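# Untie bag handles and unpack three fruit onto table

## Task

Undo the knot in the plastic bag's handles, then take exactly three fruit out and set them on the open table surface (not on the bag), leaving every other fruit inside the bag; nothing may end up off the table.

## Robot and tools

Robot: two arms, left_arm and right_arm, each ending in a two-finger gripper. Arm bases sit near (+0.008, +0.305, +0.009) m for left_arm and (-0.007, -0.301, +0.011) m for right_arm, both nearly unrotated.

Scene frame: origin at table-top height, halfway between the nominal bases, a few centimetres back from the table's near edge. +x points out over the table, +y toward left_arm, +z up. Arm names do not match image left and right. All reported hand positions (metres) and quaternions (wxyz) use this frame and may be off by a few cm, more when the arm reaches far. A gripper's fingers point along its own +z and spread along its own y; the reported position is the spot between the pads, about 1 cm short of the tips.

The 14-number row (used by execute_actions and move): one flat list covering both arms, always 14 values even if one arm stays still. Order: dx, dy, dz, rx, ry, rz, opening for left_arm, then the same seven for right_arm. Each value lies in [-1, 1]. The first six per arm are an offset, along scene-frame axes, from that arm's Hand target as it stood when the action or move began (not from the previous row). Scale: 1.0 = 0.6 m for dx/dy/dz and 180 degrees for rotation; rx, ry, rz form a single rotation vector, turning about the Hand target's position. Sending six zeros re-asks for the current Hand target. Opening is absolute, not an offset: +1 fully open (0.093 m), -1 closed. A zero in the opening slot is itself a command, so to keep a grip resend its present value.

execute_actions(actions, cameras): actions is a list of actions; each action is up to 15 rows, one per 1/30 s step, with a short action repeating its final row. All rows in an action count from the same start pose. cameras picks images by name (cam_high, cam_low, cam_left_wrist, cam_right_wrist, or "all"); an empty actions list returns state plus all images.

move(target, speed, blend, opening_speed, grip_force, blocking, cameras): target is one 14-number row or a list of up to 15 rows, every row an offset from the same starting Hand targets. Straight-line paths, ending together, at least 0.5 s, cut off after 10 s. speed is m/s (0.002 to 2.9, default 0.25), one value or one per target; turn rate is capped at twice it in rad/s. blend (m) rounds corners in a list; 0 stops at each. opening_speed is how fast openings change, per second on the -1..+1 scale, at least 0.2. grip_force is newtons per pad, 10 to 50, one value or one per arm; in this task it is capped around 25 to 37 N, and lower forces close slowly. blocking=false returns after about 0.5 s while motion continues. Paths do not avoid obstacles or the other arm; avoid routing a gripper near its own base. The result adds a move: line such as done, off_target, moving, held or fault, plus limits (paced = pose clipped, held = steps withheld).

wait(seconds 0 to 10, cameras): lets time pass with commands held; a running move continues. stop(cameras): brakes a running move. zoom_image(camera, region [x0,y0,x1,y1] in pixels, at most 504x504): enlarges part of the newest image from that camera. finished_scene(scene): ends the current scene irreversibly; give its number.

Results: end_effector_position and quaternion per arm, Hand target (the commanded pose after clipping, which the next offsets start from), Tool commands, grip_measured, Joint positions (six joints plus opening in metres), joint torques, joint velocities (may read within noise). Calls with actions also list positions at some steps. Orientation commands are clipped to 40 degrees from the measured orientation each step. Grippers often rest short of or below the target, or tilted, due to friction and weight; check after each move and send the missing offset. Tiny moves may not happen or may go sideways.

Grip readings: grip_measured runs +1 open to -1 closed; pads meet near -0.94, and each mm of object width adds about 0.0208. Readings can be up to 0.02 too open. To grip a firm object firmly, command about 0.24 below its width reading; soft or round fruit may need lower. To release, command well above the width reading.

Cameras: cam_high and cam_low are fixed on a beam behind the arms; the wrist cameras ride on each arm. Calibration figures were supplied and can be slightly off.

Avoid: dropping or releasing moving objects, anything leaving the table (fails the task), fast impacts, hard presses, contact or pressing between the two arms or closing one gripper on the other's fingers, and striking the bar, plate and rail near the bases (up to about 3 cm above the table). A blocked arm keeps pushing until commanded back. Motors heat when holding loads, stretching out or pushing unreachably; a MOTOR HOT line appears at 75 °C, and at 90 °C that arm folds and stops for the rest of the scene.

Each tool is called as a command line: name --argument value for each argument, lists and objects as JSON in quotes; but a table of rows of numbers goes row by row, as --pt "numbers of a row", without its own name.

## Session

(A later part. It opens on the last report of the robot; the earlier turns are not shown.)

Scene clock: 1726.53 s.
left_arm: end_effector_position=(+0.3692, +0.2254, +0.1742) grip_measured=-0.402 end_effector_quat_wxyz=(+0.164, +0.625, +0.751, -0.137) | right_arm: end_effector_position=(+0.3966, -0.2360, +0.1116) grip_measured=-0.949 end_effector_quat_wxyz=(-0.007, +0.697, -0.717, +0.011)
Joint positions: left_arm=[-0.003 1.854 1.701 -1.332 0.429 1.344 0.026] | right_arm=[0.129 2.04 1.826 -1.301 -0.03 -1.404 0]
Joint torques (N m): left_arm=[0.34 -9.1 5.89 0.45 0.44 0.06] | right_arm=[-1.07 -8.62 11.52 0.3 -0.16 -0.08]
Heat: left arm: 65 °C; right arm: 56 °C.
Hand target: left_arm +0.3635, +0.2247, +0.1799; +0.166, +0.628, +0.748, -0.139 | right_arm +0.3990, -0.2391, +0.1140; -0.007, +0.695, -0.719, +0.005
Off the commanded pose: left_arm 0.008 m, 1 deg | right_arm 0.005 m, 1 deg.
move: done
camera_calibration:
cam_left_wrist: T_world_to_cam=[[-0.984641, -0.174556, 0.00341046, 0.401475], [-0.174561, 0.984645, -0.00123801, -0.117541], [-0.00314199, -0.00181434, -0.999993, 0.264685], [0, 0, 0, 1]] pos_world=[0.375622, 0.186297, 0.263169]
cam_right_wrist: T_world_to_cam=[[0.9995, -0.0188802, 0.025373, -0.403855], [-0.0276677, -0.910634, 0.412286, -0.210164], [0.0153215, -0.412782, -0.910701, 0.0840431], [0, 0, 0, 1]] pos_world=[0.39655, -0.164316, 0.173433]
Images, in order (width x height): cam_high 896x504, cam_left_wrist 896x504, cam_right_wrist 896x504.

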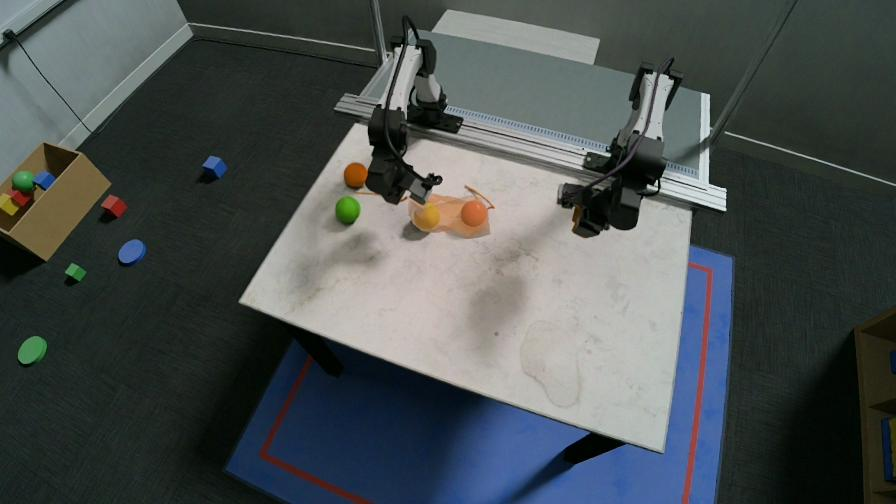

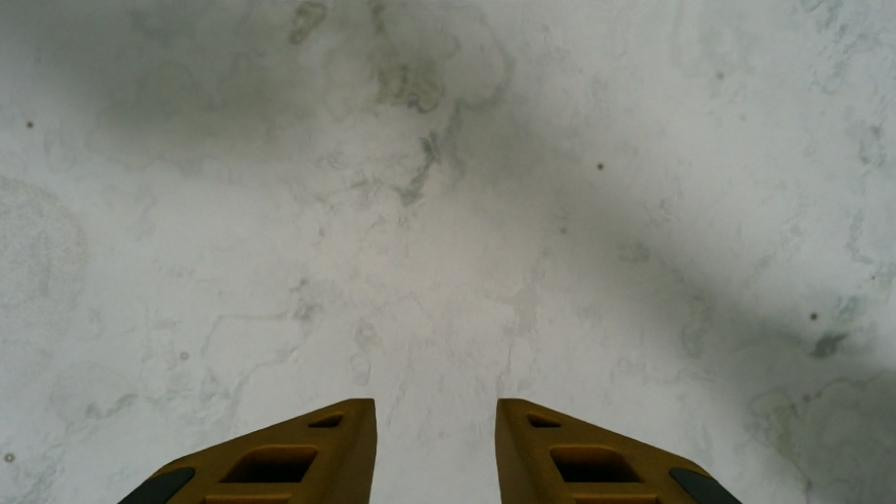

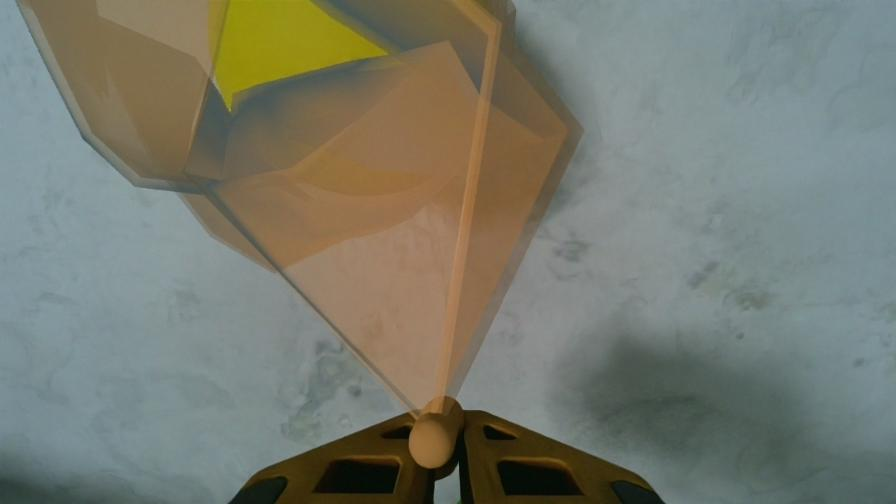

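move --pt "0 0 0 0 0 0 -0.4 0.02 -0.045 -0.06 0 0 0 -1" --pt "0 0 0 0 0 0 -0.4 0.02 -0.045 -0.135 0 0 0 -1" --speed 0.08 --blend 0.02 --cameras '["cam_right_wrist","cam_high"]'

zoom_image --camera "cam_high" --region '[380, 130, 530, 250]'

Scene clock: 1740.57 s.
left_arm: end_effector_position=(+0.3692, +0.2254, +0.1742) grip_measured=-0.402 end_effector_quat_wxyz=(+0.164, +0.625, +0.751, -0.137) | right_arm: end_effector_position=(+0.4118, -0.2630, +0.0409) grip_measured=-0.949 end_effector_quat_wxyz=(-0.007, +0.696, -0.717, +0.011)
Joint positions: left_arm=[-0.003 1.854 1.701 -1.332 0.429 1.344 0.026] | right_arm=[0.066 2.127 1.673 -1.062 -0.033 -1.466 0]
Joint torques (N m): left_arm=[0.38 -9.16 5.94 0.44 0.45 0.07] | right_arm=[-0.96 -9.66 6.72 0.74 -0.18 -0.07]
Heat: left arm: 65 °C; right arm: 59 °C.
Hand target: left_arm +0.3635, +0.2247, +0.1799; +0.166, +0.628, +0.748, -0.139 | right_arm +0.4111, -0.2661, +0.0330; -0.007, +0.695, -0.719, +0.005
Off the commanded pose: left_arm 0.008 m, 1 deg | right_arm 0.008 m, 1 deg.
move: done
camera_calibration:
cam_right_wrist: T_world_to_cam=[[0.999447, -0.0202943, 0.0263567, -0.418111], [-0.0293678, -0.910437, 0.412604, -0.204478], [0.0156226, -0.41315, -0.910529, 0.00806703], [0, 0, 0, 1]] pos_world=[0.411748, -0.191317, 0.102734]
Images, in order (width x height): cam_high 896x504, cam_right_wrist 896x504.

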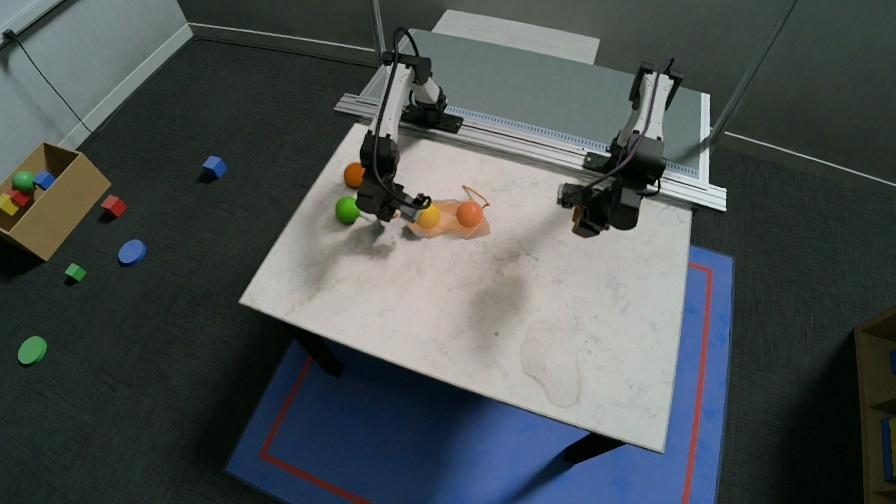

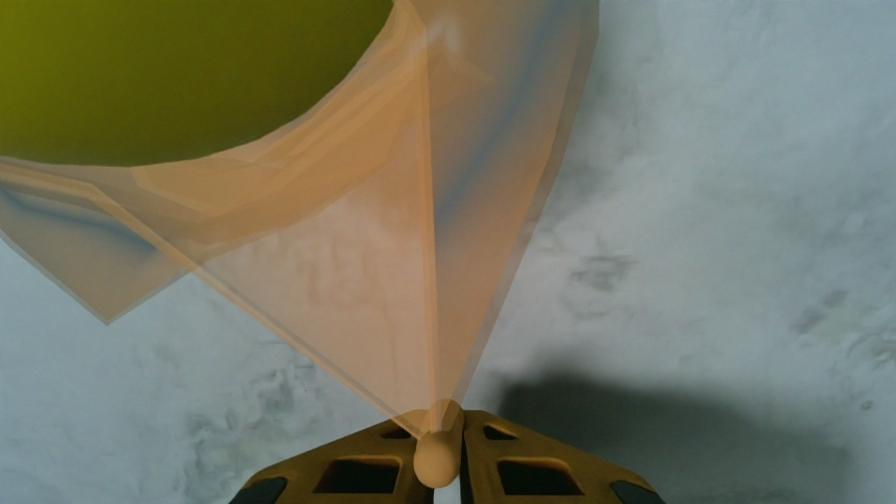

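Scaled by 3.360 from the camera's 896x504 image, which has a finer 1280x720 frame.

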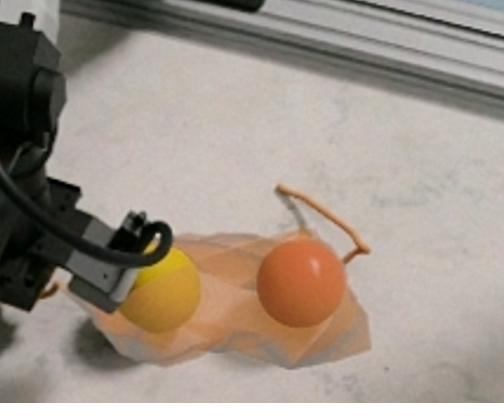

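move --pt "0 0 0 0 0 0 -0.4 0 0 -0.02 0 0 0 -1" --pt "0 0 0 0 0 0 -0.4 0 0 -0.02 0 0 0 -0.5" --speed 0.06

move --pt "0 0 0 0 0 0 -0.4 0 0 0.12 0 0 0 -0.5" --pt "0 0 0 0 0 0 -0.4 -0.15 0.2 0.24 0 0 -0.2 0.2" --speed 0.2 --blend 0.03 --cameras '["cam_right_wrist","cam_high"]'

zoom_image --camera "cam_high" --region '[380, 130, 530, 250]'

Scene clock: 1749.27 s.
left_arm: end_effector_position=(+0.3692, +0.2254, +0.1742) grip_measured=-0.402 end_effector_quat_wxyz=(+0.164, +0.625, +0.751, -0.137) | right_arm: end_effector_position=(+0.4129, -0.2633, +0.0302) grip_measured=-0.502 end_effector_quat_wxyz=(-0.009, +0.697, -0.717, +0.013)
Joint positions: left_arm=[-0.003 1.854 1.701 -1.332 0.429 1.344 0.026] | right_arm=[0.066 2.138 1.647 -1.02 -0.034 -1.466 0.021]
Joint torques (N m): left_arm=[0.32 -9.16 6.01 0.46 0.46 0.06] | right_arm=[-0.85 -9.36 6.64 0.71 -0.14 -0.06]
Heat: left arm: 65 °C; right arm: 58 °C.
Hand target: left_arm +0.3635, +0.2247, +0.1799; +0.166, +0.628, +0.748, -0.139 | right_arm +0.4110, -0.2661, +0.0210; -0.007, +0.695, -0.719, +0.004
Off the commanded pose: left_arm 0.008 m, 1 deg | right_arm 0.010 m, 1 deg.
move: done

Scene clock: 1752.57 s.
left_arm: end_effector_position=(+0.3692, +0.2254, +0.1742) grip_measured=-0.402 end_effector_quat_wxyz=(+0.164, +0.625, +0.751, -0.137) | right_arm: end_effector_position=(+0.3236, -0.1439, +0.1480) grip_measured=+0.198 end_effector_quat_wxyz=(-0.009, -0.442, +0.897, +0.001)
Joint positions: left_arm=[-0.003 1.854 1.701 -1.332 0.429 1.344 0.026] | right_arm=[0.411 1.893 1.774 -1.428 -0.029 -0.496 0.055]
Joint torques (N m): left_arm=[0.4 -9.18 5.96 0.45 0.45 0.08] | right_arm=[0.02 -12.4 9.74 0.25 0.09 0.09]
Heat: left arm: 65 °C; right arm: 58 °C.
Hand target: left_arm +0.3635, +0.2247, +0.1799; +0.166, +0.628, +0.748, -0.139 | right_arm +0.3209, -0.1461, +0.1650; +0.005, -0.439, +0.898, -0.006
Off the commanded pose: left_arm 0.008 m, 1 deg | right_arm 0.017 m, 2 deg.
move: off_target (right_arm); target 2's new opening was sent with right_arm's hand 0.017 m and 2 deg from that target
camera_calibration:
cam_right_wrist: T_world_to_cam=[[0.798225, -0.602291, -0.00908267, -0.343766], [-0.543241, -0.726316, 0.421135, 0.0487405], [-0.260243, -0.331226, -0.906952, 0.256672], [0, 0, 0, 1]] pos_world=[0.367678, -0.0866298, 0.209141]
Images, in order (width x height): cam_high 896x504, cam_right_wrist 896x504.

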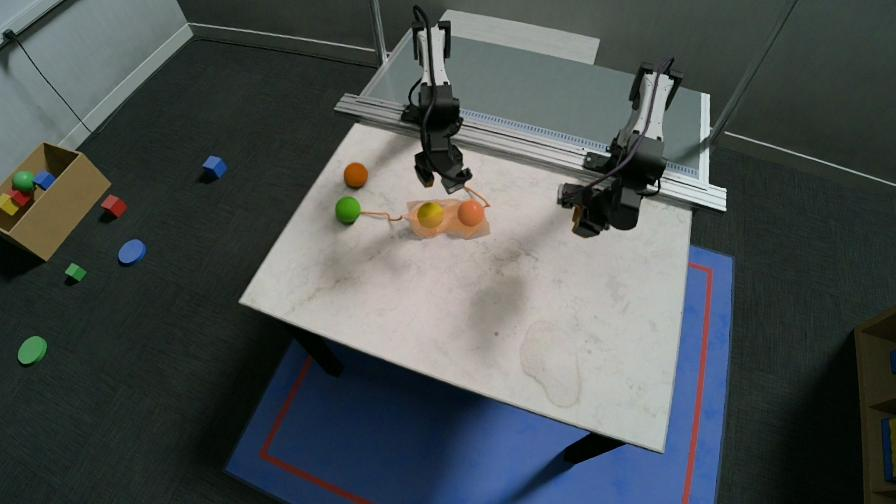

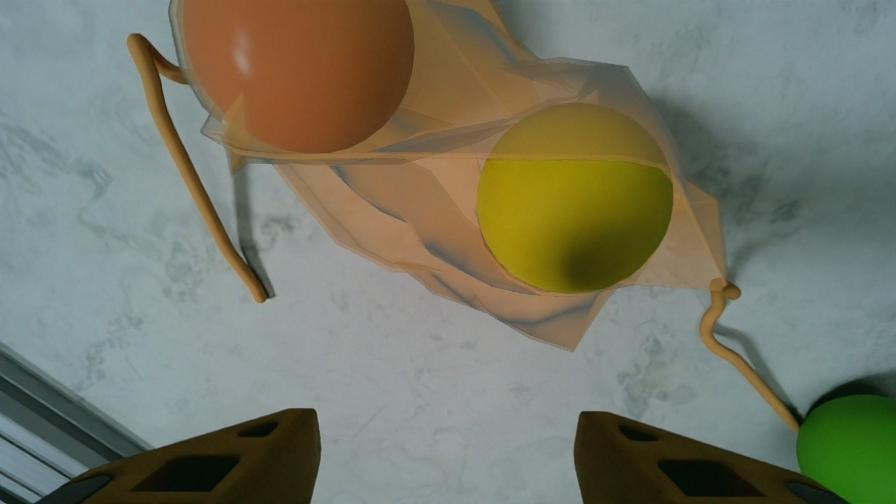

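Scaled by 3.360 from the camera's 896x504 image, which has a finer 1280x720 frame.

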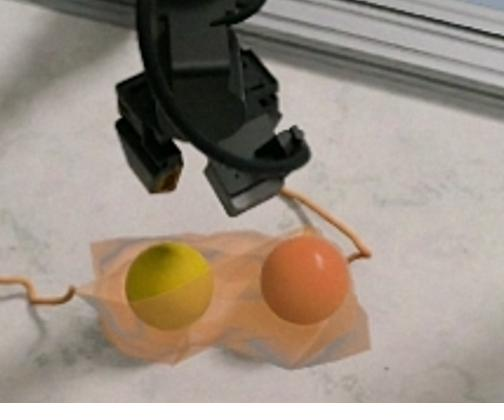

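move --target '[0,0,0,0,0,0,-0.4,0.137,0.0435,-0.09,0,0,0,-1]' --speed 0.2 --cameras '["cam_right_wrist"]'

Scene clock: 1776.70 s.
left_arm: end_effector_position=(+0.3692, +0.2254, +0.1742) grip_measured=-0.402 end_effector_quat_wxyz=(+0.164, +0.625, +0.751, -0.137) | right_arm: end_effector_position=(+0.3968, -0.1152, +0.1079) grip_measured=-0.987 end_effector_quat_wxyz=(+0.002, -0.441, +0.898, +0.000)
Joint positions: left_arm=[-0.003 1.854 1.701 -1.332 0.429 1.344 0.026] | right_arm=[0.406 2.216 2.107 -1.416 -0.029 -0.498 0]
Joint torques (N m): left_arm=[0.29 -9.22 5.89 0.44 0.45 0.07] | right_arm=[-1.01 -10.39 11.26 0.43 0.11 -0.1]
Heat: left arm: 65 °C; right arm: 59 °C.
Hand target: left_arm +0.3635, +0.2247, +0.1799; +0.166, +0.628, +0.748, -0.139 | right_arm +0.4032, -0.1200, +0.1110; +0.006, -0.439, +0.898, -0.007
Off the commanded pose: left_arm 0.008 m, 1 deg | right_arm 0.009 m, 1 deg.
move: done
camera_calibration:
cam_right_wrist: T_world_to_cam=[[0.796839, -0.604189, 0.00180646, -0.386103], [-0.5532, -0.728383, 0.404261, 0.131807], [-0.242935, -0.32313, -0.914642, 0.243706], [0, 0, 0, 1]] pos_world=[0.439782, -0.058525, 0.170316]
Images, in order (width x height): cam_right_wrist 896x504.

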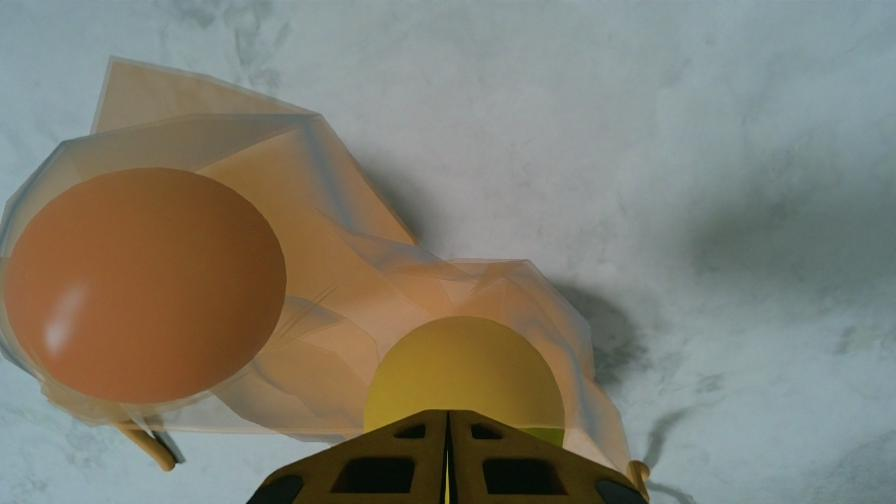

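move --pt "0 0 0 0 0 0 -0.4 -0.0085 0.0015 -0.06 0 0 0 -1" --pt "0 0 0 0 0 0 -0.4 -0.0085 0.0015 -0.13 0 0 0 -1" --speed 0.07 --cameras '["cam_right_wrist","cam_high"]'

zoom_image --camera "cam_high" --region '[380, 130, 530, 250]'

Scene clock: 1788.90 s.
left_arm: end_effector_position=(+0.3692, +0.2254, +0.1742) grip_measured=-0.402 end_effector_quat_wxyz=(+0.164, +0.625, +0.751, -0.137) | right_arm: end_effector_position=(+0.3986, -0.1165, +0.0406) grip_measured=-0.987 end_effector_quat_wxyz=(+0.011, -0.441, +0.897, +0.000)
Joint positions: left_arm=[-0.003 1.854 1.701 -1.332 0.429 1.344 0.026] | right_arm=[0.406 2.216 1.839 -1.131 -0.029 -0.498 0]
Joint torques (N m): left_arm=[0.31 -9.14 5.9 0.45 0.45 0.06] | right_arm=[-0.1 -10.66 6.79 0.77 0.11 0.05]
Heat: left arm: 65 °C; right arm: 60 °C.
Hand target: left_arm +0.3635, +0.2247, +0.1799; +0.166, +0.628, +0.748, -0.139 | right_arm +0.3980, -0.1192, +0.0330; +0.005, -0.439, +0.898, -0.007
Off the commanded pose: left_arm 0.008 m, 1 deg | right_arm 0.008 m, 1 deg.
move: done
camera_calibration:
cam_right_wrist: T_world_to_cam=[[0.797089, -0.60378, 0.00995045, -0.388586], [-0.55887, -0.73136, 0.390867, 0.161499], [-0.22872, -0.317117, -0.920393, 0.177484], [0, 0, 0, 1]] pos_world=[0.440589, -0.0602228, 0.104097]
Images, in order (width x height): cam_high 896x504, cam_right_wrist 896x504.

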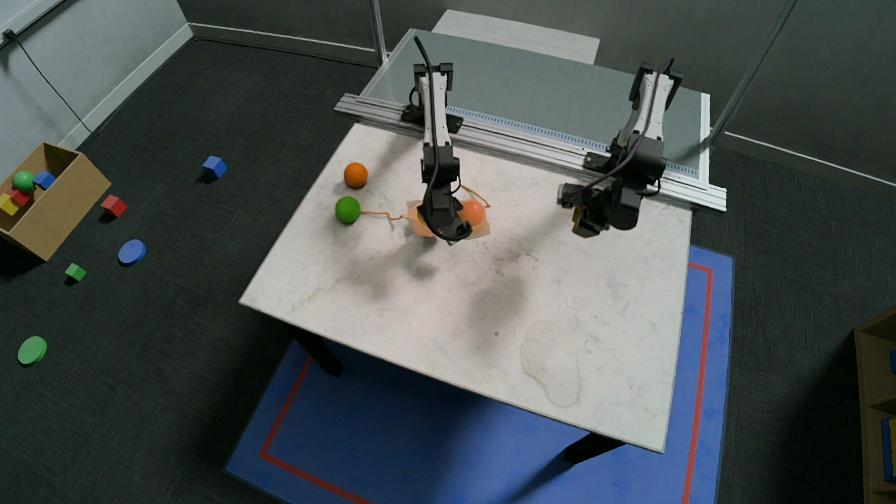

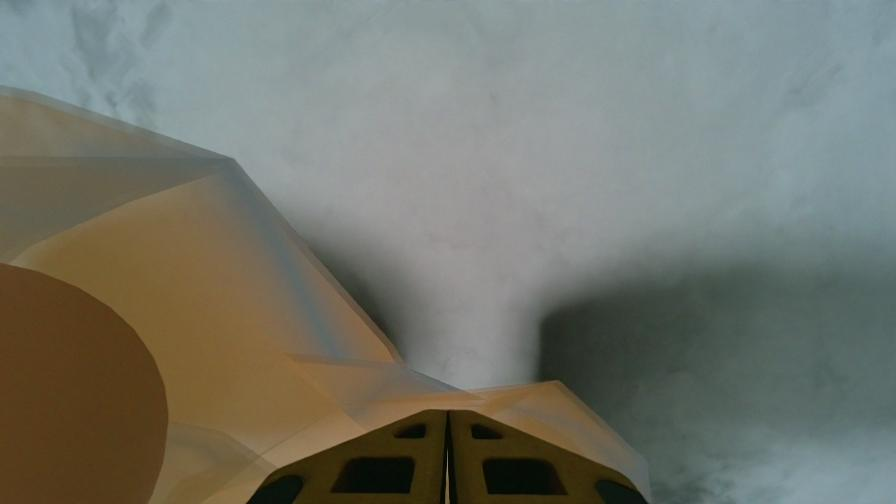

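Scaled by 3.360 from the camera's 896x504 image, which has a finer 1280x720 frame.

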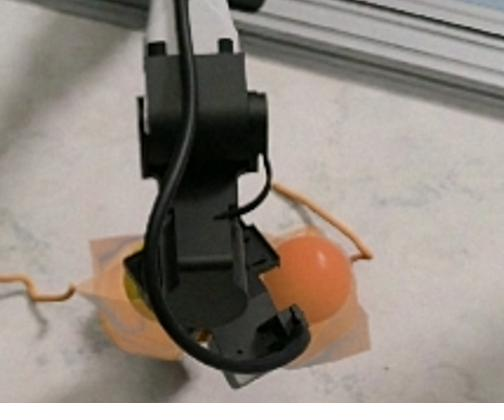

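move --pt "0 0 0 0 0 0 -0.4 0 0 -0.022 0 0 0 -1" --pt "0 0 0 0 0 0 -0.4 -0.03 -0.04 -0.022 0 0 0 -1" --speed 0.05

move --pt "0 0 0 0 0 0 -0.4 0.008 0.01 0.08 0 0 0 -1" --pt "0 0 0 0 0 0 -0.4 -0.08 -0.01 0.24 0 0 0 0" --speed 0.12 --blend 0.02 --cameras '["cam_right_wrist","cam_high"]'

zoom_image --camera "cam_high" --region '[380, 130, 530, 250]'

Scene clock: 1800.43 s.
left_arm: end_effector_position=(+0.3692, +0.2254, +0.1742) grip_measured=-0.402 end_effector_quat_wxyz=(+0.164, +0.625, +0.751, -0.137) | right_arm: end_effector_position=(+0.3839, -0.1337, +0.0155) grip_measured=-0.987 end_effector_quat_wxyz=(+0.008, -0.441, +0.897, -0.001)
Joint positions: left_arm=[-0.003 1.854 1.701 -1.332 0.429 1.344 0.026] | right_arm=[0.384 2.165 1.65 -0.998 -0.03 -0.52 0]
Joint torques (N m): left_arm=[0.29 -9.17 5.96 0.46 0.45 0.04] | right_arm=[-1.09 -13.48 5.31 0.53 0.08 -0.1]
Heat: left arm: 65 °C; right arm: 57 °C.
Hand target: left_arm +0.3635, +0.2247, +0.1799; +0.166, +0.628, +0.748, -0.139 | right_arm +0.3801, -0.1431, +0.0198; +0.006, -0.439, +0.898, -0.006
Off the commanded pose: left_arm 0.008 m, 1 deg | right_arm 0.011 m, 1 deg.
move: off_target (right_arm)

Scene clock: 1803.00 s.
left_arm: end_effector_position=(+0.3692, +0.2254, +0.1742) grip_measured=-0.402 end_effector_quat_wxyz=(+0.164, +0.625, +0.751, -0.137) | right_arm: end_effector_position=(+0.3325, -0.1491, +0.1451) grip_measured=-0.002 end_effector_quat_wxyz=(-0.012, -0.440, +0.898, +0.001)
Joint positions: left_arm=[-0.003 1.854 1.701 -1.332 0.429 1.344 0.026] | right_arm=[0.388 1.925 1.806 -1.436 -0.029 -0.516 0.045]
Joint torques (N m): left_arm=[0.32 -9.16 5.94 0.46 0.45 0.07] | right_arm=[0.24 -12.26 10.97 0.24 0.1 0.11]
Heat: left arm: 65 °C; right arm: 57 °C.
Hand target: left_arm +0.3635, +0.2247, +0.1799; +0.166, +0.628, +0.748, -0.139 | right_arm +0.3321, -0.1490, +0.1637; +0.005, -0.439, +0.898, -0.007
Off the commanded pose: left_arm 0.008 m, 1 deg | right_arm 0.019 m, 2 deg.
move: off_target (right_arm); target 2's new opening was sent with right_arm's hand 0.019 m and 2 deg from that target
camera_calibration:
cam_right_wrist: T_world_to_cam=[[0.796415, -0.604626, -0.0122732, -0.353322], [-0.542543, -0.72331, 0.427165, 0.0503946], [-0.267153, -0.333542, -0.90409, 0.256183], [0, 0, 0, 1]] pos_world=[0.377172, -0.0917289, 0.20575]
Images, in order (width x height): cam_high 896x504, cam_right_wrist 896x504.

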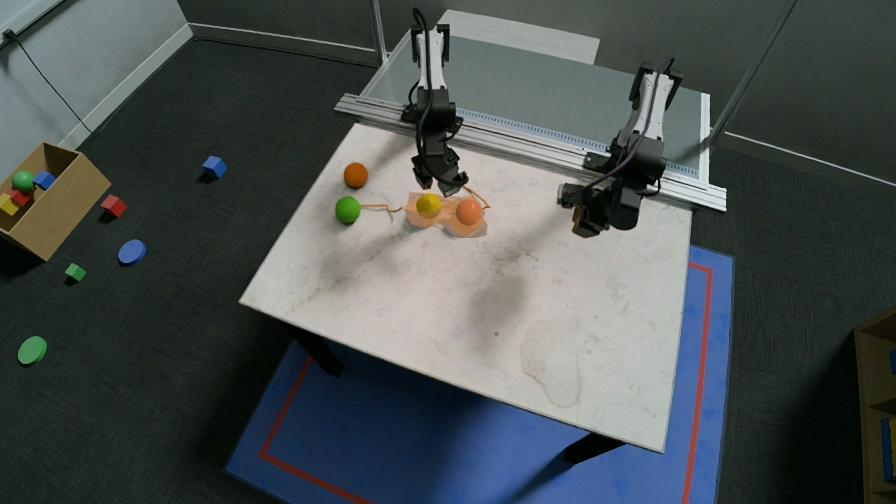

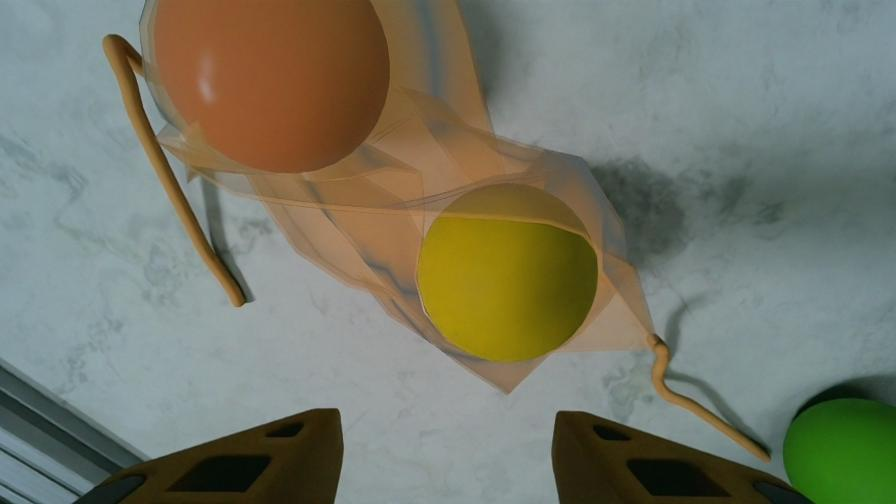

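Scaled by 3.360 from the camera's 896x504 image, which has a finer 1280x720 frame.

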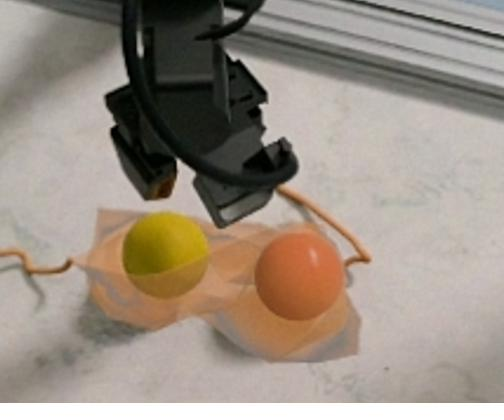

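move --target '[0,0,0,0,0,0,-0.4,0.0157,-0.05,-0.113,0,0,0,0.7]' --speed 0.15 --grip_force 22 --cameras '["cam_right_wrist"]'

Scene clock: 1819.40 s.
left_arm: end_effector_position=(+0.3692, +0.2254, +0.1742) grip_measured=-0.402 end_effector_quat_wxyz=(+0.164, +0.625, +0.751, -0.137) | right_arm: end_effector_position=(+0.3400, -0.1748, +0.0900) grip_measured=+0.698 end_effector_quat_wxyz=(-0.007, -0.439, +0.898, -0.001)
Joint positions: left_arm=[-0.003 1.854 1.701 -1.332 0.429 1.344 0.026] | right_arm=[0.32 1.915 1.57 -1.202 -0.029 -0.581 0.079]
Joint torques (N m): left_arm=[0.35 -9.14 5.78 0.45 0.45 0.08] | right_arm=[-0.88 -11.75 6.64 0.7 0.05 -0.07]
Heat: left arm: 65 °C; right arm: 57 °C.
Hand target: left_arm +0.3635, +0.2247, +0.1799; +0.166, +0.628, +0.748, -0.139 | right_arm +0.3415, -0.1790, +0.0959; +0.005, -0.440, +0.898, -0.007
Off the commanded pose: left_arm 0.008 m, 1 deg | right_arm 0.007 m, 2 deg.
grip_force (N): 22, 22
move: done
camera_calibration:
cam_right_wrist: T_world_to_cam=[[0.794857, -0.606768, -0.0059693, -0.37591], [-0.548535, -0.722709, 0.420478, 0.0621838], [-0.259446, -0.330945, -0.907283, 0.197988], [0, 0, 0, 1]] pos_world=[0.384272, -0.117626, 0.15124]
Images, in order (width x height): cam_right_wrist 896x504.

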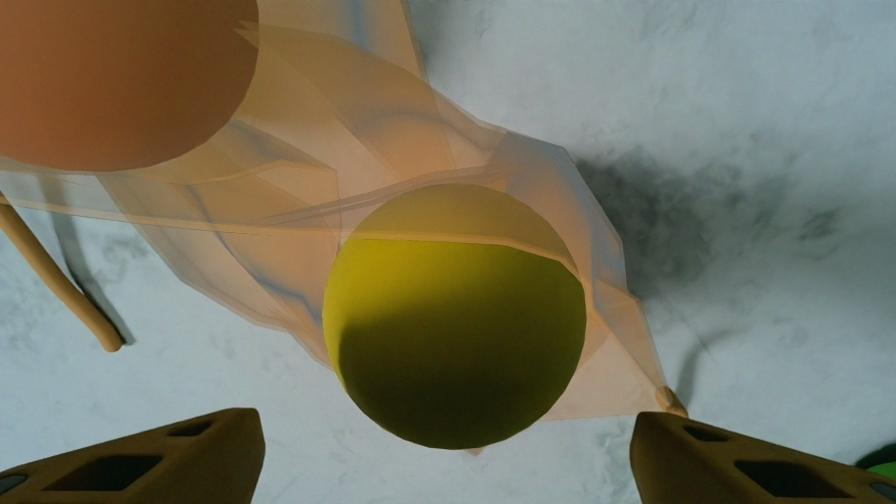

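move --pt "0 0 0 0 0 0 -0.4 -0.001 -0.001 -0.077 0 0 0 0.68" --pt "0 0 0 0 0 0 -0.4 -0.001 -0.001 -0.077 0 0 0 0.2" --speed 0.1 --grip_force 22 --cameras '["cam_right_wrist"]'

move --target '[0,0,0,0,0,0,-0.4,-0.02,-0.025,0.1,0,0,0,0.2]' --speed 0.06 --cameras '["cam_right_wrist","cam_low"]'

zoom_image --camera "cam_low" --region '[220, 255, 370, 350]'

Scene clock: 1835.07 s.
left_arm: end_effector_position=(+0.3692, +0.2254, +0.1742) grip_measured=-0.402 end_effector_quat_wxyz=(+0.164, +0.625, +0.751, -0.137) | right_arm: end_effector_position=(+0.3411, -0.1756, +0.0555) grip_measured=+0.249 end_effector_quat_wxyz=(+0.009, -0.440, +0.898, -0.003)
Joint positions: left_arm=[-0.003 1.854 1.701 -1.332 0.429 1.344 0.026] | right_arm=[0.32 1.915 1.43 -1.028 -0.029 -0.581 0.057]
Joint torques (N m): left_arm=[0.39 -9.22 5.87 0.44 0.44 0.06] | right_arm=[-0.62 -8.47 6.65 0.79 0.09 -0.06]
Heat: left arm: 65 °C; right arm: 55 °C.
Hand target: left_arm +0.3635, +0.2247, +0.1799; +0.166, +0.628, +0.748, -0.139 | right_arm +0.3409, -0.1796, +0.0498; +0.005, -0.439, +0.898, -0.007
Off the commanded pose: left_arm 0.008 m, 1 deg | right_arm 0.007 m, 1 deg.
grip_force (N): 22, 22
move: done
camera_calibration:
cam_right_wrist: T_world_to_cam=[[0.795423, -0.605918, 0.0128791, -0.378581], [-0.560791, -0.727791, 0.394758, 0.0813873], [-0.229818, -0.321222, -0.918695, 0.158873], [0, 0, 0, 1]] pos_world=[0.383285, -0.119123, 0.118704]
Images, in order (width x height): cam_right_wrist 896x504.

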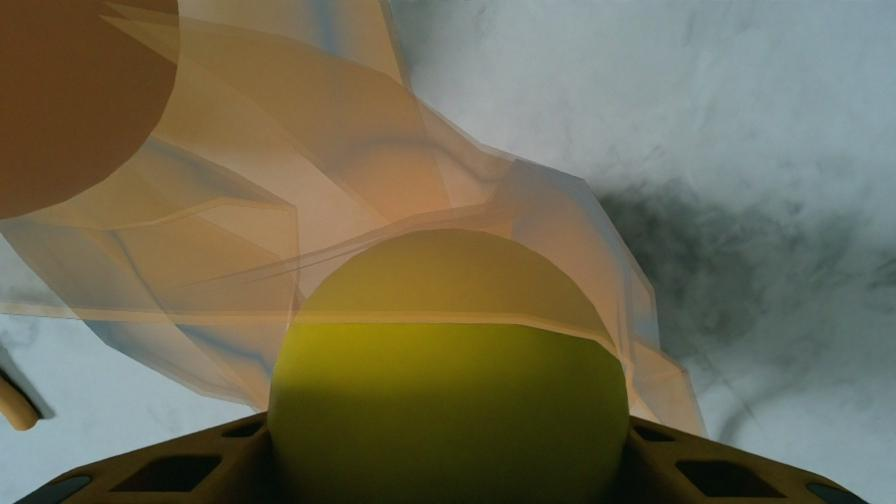

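Scene clock: 1836.77 s.
left_arm: end_effector_position=(+0.3692, +0.2254, +0.1742) grip_measured=-0.402 end_effector_quat_wxyz=(+0.164, +0.625, +0.751, -0.137) | right_arm: end_effector_position=(+0.3237, -0.1913, +0.0898) grip_measured=+0.218 end_effector_quat_wxyz=(-0.015, -0.440, +0.898, +0.000)
Joint positions: left_arm=[-0.003 1.854 1.701 -1.332 0.429 1.344 0.026] | right_arm=[0.29 1.851 1.48 -1.192 -0.029 -0.614 0.056]
Joint torques (N m): left_arm=[0.29 -9.16 5.93 0.44 0.43 0.06] | right_arm=[-1.13 -12.01 11.12 0.2 0.02 -0.09]
Heat: left arm: 65 °C; right arm: 56 °C.
Hand target: left_arm +0.3635, +0.2247, +0.1799; +0.166, +0.628, +0.748, -0.139 | right_arm +0.3288, -0.1947, +0.1098; +0.005, -0.439, +0.898, -0.007
Off the commanded pose: left_arm 0.008 m, 1 deg | right_arm 0.021 m, 2 deg.
grip_force (N): 22, 22
move: off_target (right_arm)
camera_calibration:
cam_right_wrist: T_world_to_cam=[[0.796039, -0.605078, -0.0142542, -0.372314], [-0.540859, -0.721728, 0.43195, 0.0379926], [-0.271651, -0.336139, -0.901785, 0.190483], [0, 0, 0, 1]] pos_world=[0.36867, -0.13383, 0.150057]
Images, in order (width x height): cam_low 896x504, cam_right_wrist 896x504.

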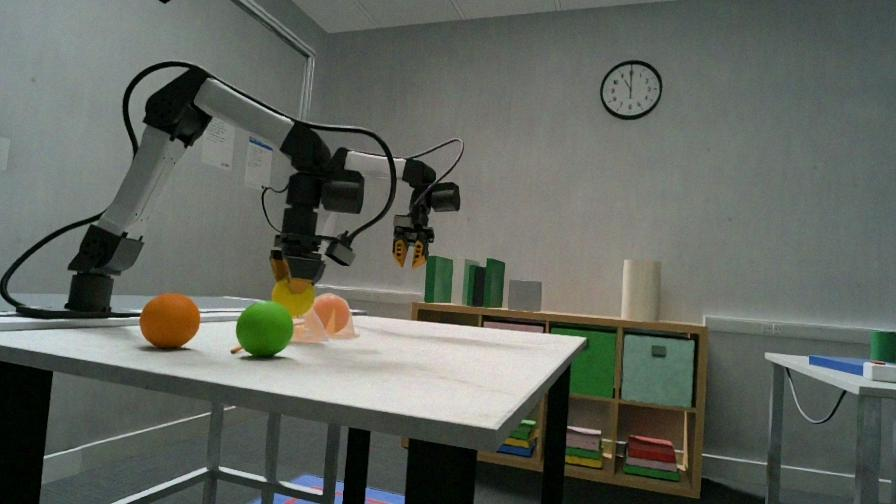

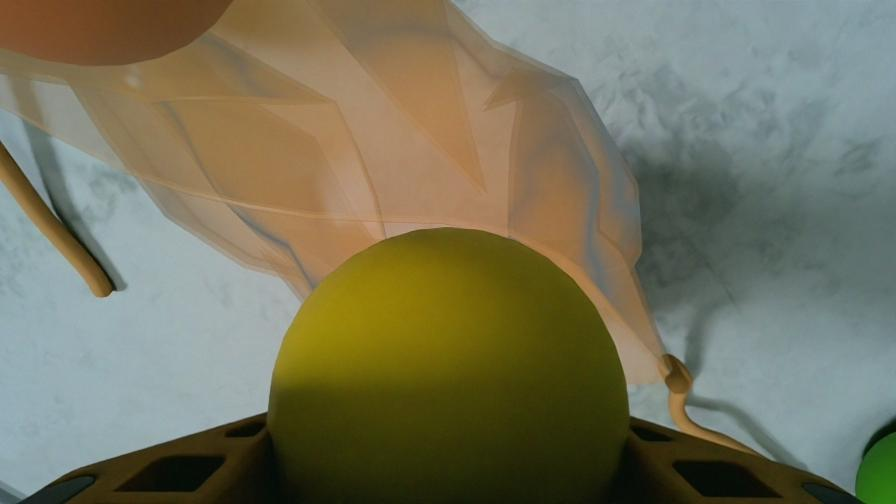

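Scaled by 3.360 from the camera's 896x504 image, which has a finer 1280x720 frame.

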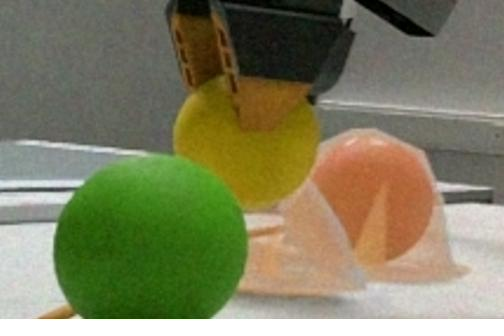

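move --pt "0 0 0 0 0 0 -0.4 -0.05 -0.05 0.04 0 0 0 0.2" --pt "0 0 0 0 0 0 -0.4 -0.19 -0.18 0.03 0 0 -0.1 0.2" --pt "0 0 0 0 0 0 -0.4 -0.19 -0.18 -0.078 0 0 -0.1 0.2" --speed 0.12 --blend '[0.03,0.02,0]' --cameras '["cam_low","cam_right_wrist"]'

zoom_image --camera "cam_low" --region '[130, 235, 330, 370]'

Scene clock: 1855.97 s.
left_arm: end_effector_position=(+0.3692, +0.2254, +0.1742) grip_measured=-0.402 end_effector_quat_wxyz=(+0.164, +0.625, +0.751, -0.137) | right_arm: end_effector_position=(+0.2149, -0.3027, +0.0674) grip_measured=+0.214 end_effector_quat_wxyz=(+0.005, -0.298, +0.954, -0.010)
Joint positions: left_arm=[-0.003 1.854 1.701 -1.332 0.429 1.344 0.026] | right_arm=[-0.05 1.371 0.858 -1.017 -0.029 -0.646 0.055]
Joint torques (N m): left_arm=[0.28 -9.16 5.87 0.44 0.43 0.07] | right_arm=[-0.34 -3.36 6.76 0.74 -0.07 0.11]
Heat: left arm: 65 °C; right arm: 57 °C.
Hand target: left_arm +0.3635, +0.2247, +0.1799; +0.166, +0.628, +0.748, -0.139 | right_arm +0.2149, -0.3027, +0.0630; +0.004, -0.293, +0.956, -0.007
Off the commanded pose: left_arm 0.008 m, 1 deg | right_arm 0.004 m, 1 deg.
grip_force (N): 22, 22
move: done; blend cut to 0.0244 m at target 1
camera_calibration:
cam_right_wrist: T_world_to_cam=[[0.577149, -0.81637, 0.0209465, -0.372699], [-0.751568, -0.520954, 0.404664, 0.0163656], [-0.319443, -0.249294, -0.914226, 0.140705], [0, 0, 0, 1]] pos_world=[0.27235, -0.260657, 0.12982]
Images, in order (width x height): cam_low 896x504, cam_right_wrist 896x504.

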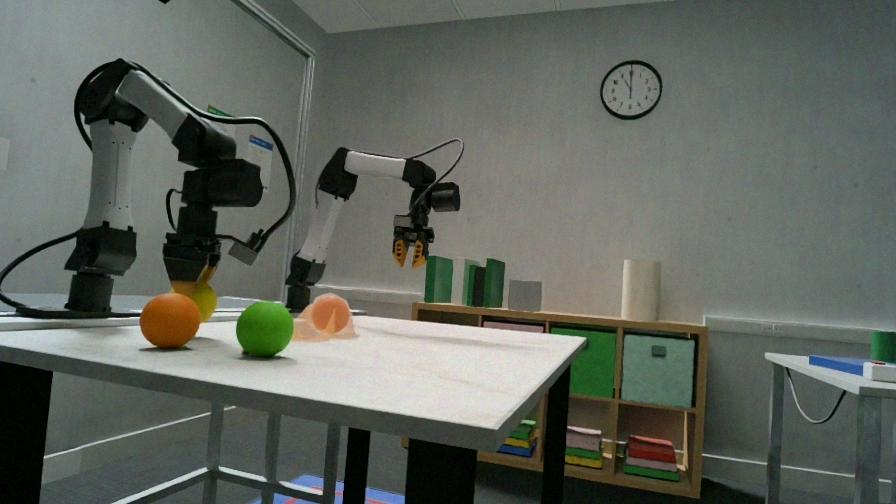

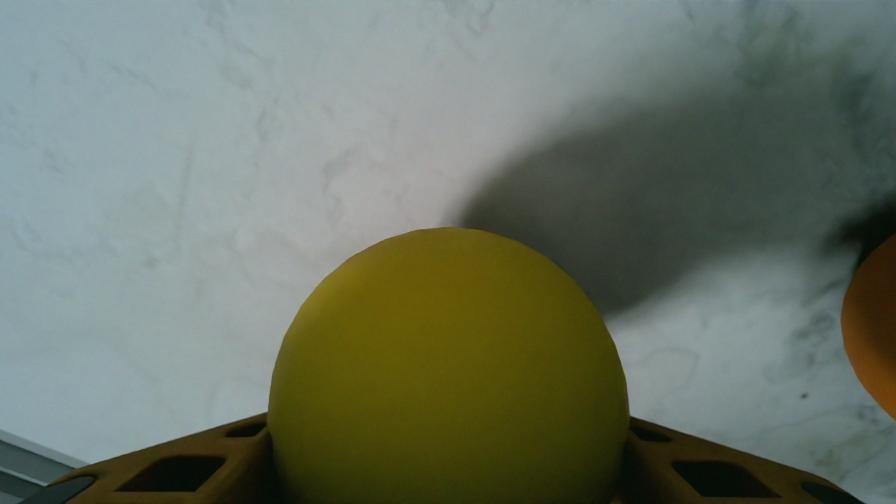

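Scaled by 2.520 from the camera's 896x504 image, which has a finer 1280x720 frame.

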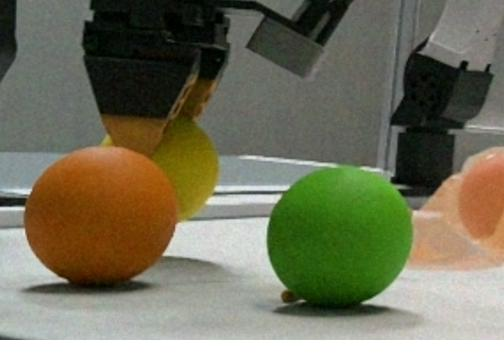

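move --target '[0,0,0,0,0,0,-0.4,0,0,-0.015,0,0,0,0.2]' --speed 0.05 --cameras '["cam_low"]'

zoom_image --camera "cam_low" --region '[150, 265, 250, 355]'

Scene clock: 1862.33 s.
left_arm: end_effector_position=(+0.3692, +0.2254, +0.1742) grip_measured=-0.402 end_effector_quat_wxyz=(+0.164, +0.625, +0.751, -0.137) | right_arm: end_effector_position=(+0.2154, -0.3031, +0.0587) grip_measured=+0.214 end_effector_quat_wxyz=(+0.005, -0.298, +0.955, -0.010)
Joint positions: left_arm=[-0.003 1.854 1.701 -1.332 0.429 1.344 0.026] | right_arm=[-0.05 1.383 0.831 -0.977 -0.029 -0.645 0.055]
Joint torques (N m): left_arm=[0.43 -9.16 5.96 0.43 0.44 0.07] | right_arm=[-0.31 -3.45 6.54 0.77 -0.06 0.09]
Heat: left arm: 65 °C; right arm: 56 °C.
Hand target: left_arm +0.3635, +0.2247, +0.1799; +0.166, +0.628, +0.748, -0.139 | right_arm +0.2148, -0.3027, +0.0539; +0.004, -0.293, +0.956, -0.007
Off the commanded pose: left_arm 0.008 m, 1 deg | right_arm 0.005 m, 1 deg.
grip_force (N): 22, 22
move: done
Images, in order (width x height): cam_low 896x504.

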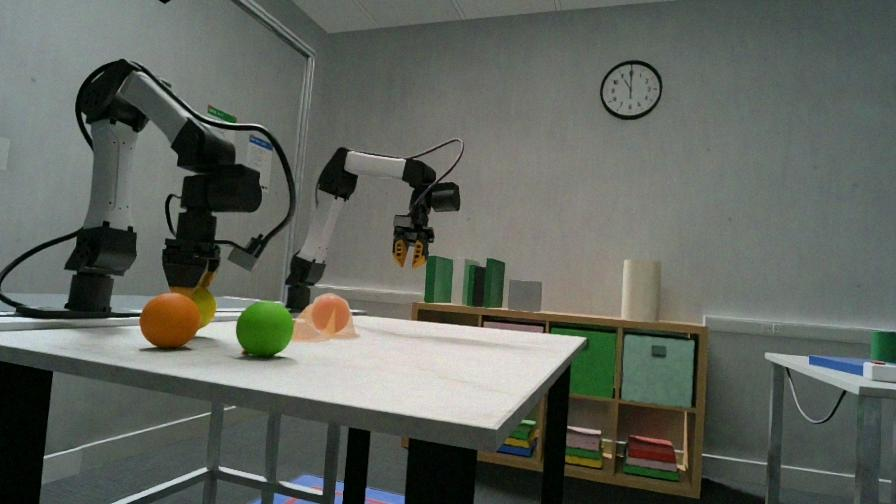

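Scaled by 5.040 from the camera's 896x504 image, which has a finer 1280x720 frame.

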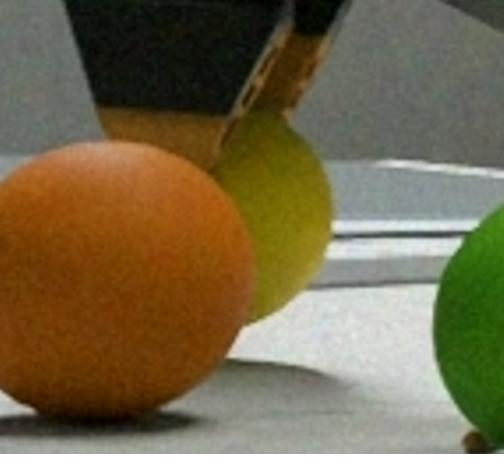

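move --target '[0,0,0,0,0,0,-0.4,0,0,-0.009,0,0,0,0.2]' --speed 0.04 --cameras '["cam_low"]'

zoom_image --camera "cam_low" --region '[150, 265, 250, 355]'

Scene clock: 1874.97 s.
left_arm: end_effector_position=(+0.3692, +0.2254, +0.1742) grip_measured=-0.402 end_effector_quat_wxyz=(+0.164, +0.625, +0.751, -0.137) | right_arm: end_effector_position=(+0.2156, -0.3034, +0.0533) grip_measured=+0.214 end_effector_quat_wxyz=(+0.006, -0.297, +0.955, -0.010)
Joint positions: left_arm=[-0.003 1.854 1.701 -1.332 0.429 1.344 0.026] | right_arm=[-0.05 1.392 0.816 -0.953 -0.029 -0.644 0.055]
Joint torques (N m): left_arm=[0.35 -9.13 5.91 0.44 0.44 0.06] | right_arm=[-0.06 -3.58 6.64 0.76 -0.04 0.11]
Heat: left arm: 65 °C; right arm: 55 °C.
Hand target: left_arm +0.3635, +0.2247, +0.1799; +0.166, +0.628, +0.748, -0.139 | right_arm +0.2149, -0.3027, +0.0486; +0.004, -0.293, +0.956, -0.007
Off the commanded pose: left_arm 0.008 m, 1 deg | right_arm 0.005 m, 1 deg.
grip_force (N): 22, 22
move: done
Images, in order (width x height): cam_low 896x504.

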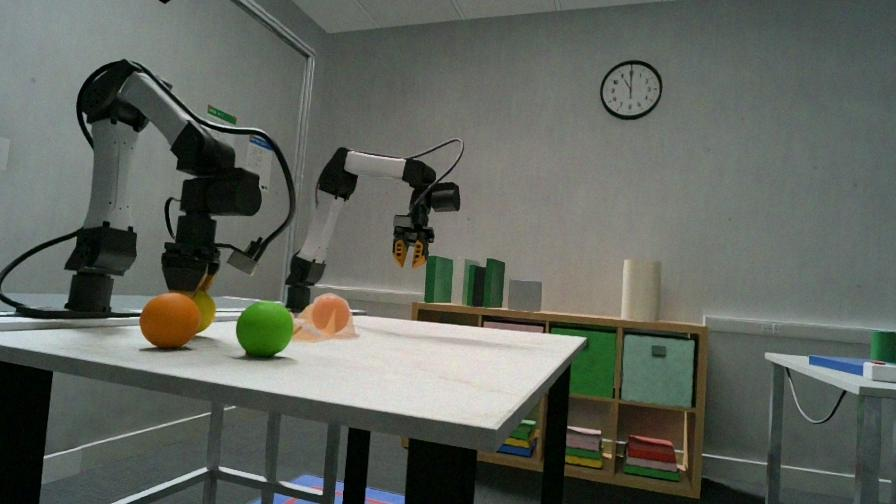

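Scaled by 5.040 from the camera's 896x504 image, which has a finer 1280x720 frame.

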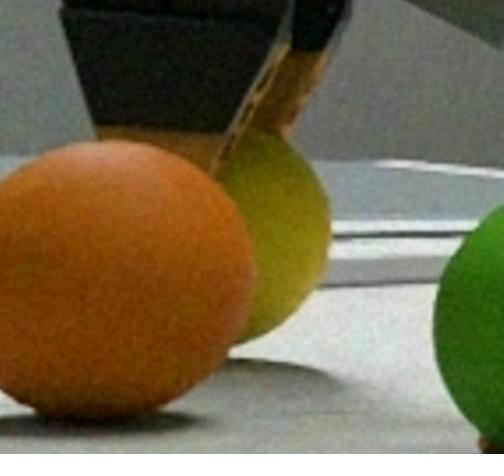

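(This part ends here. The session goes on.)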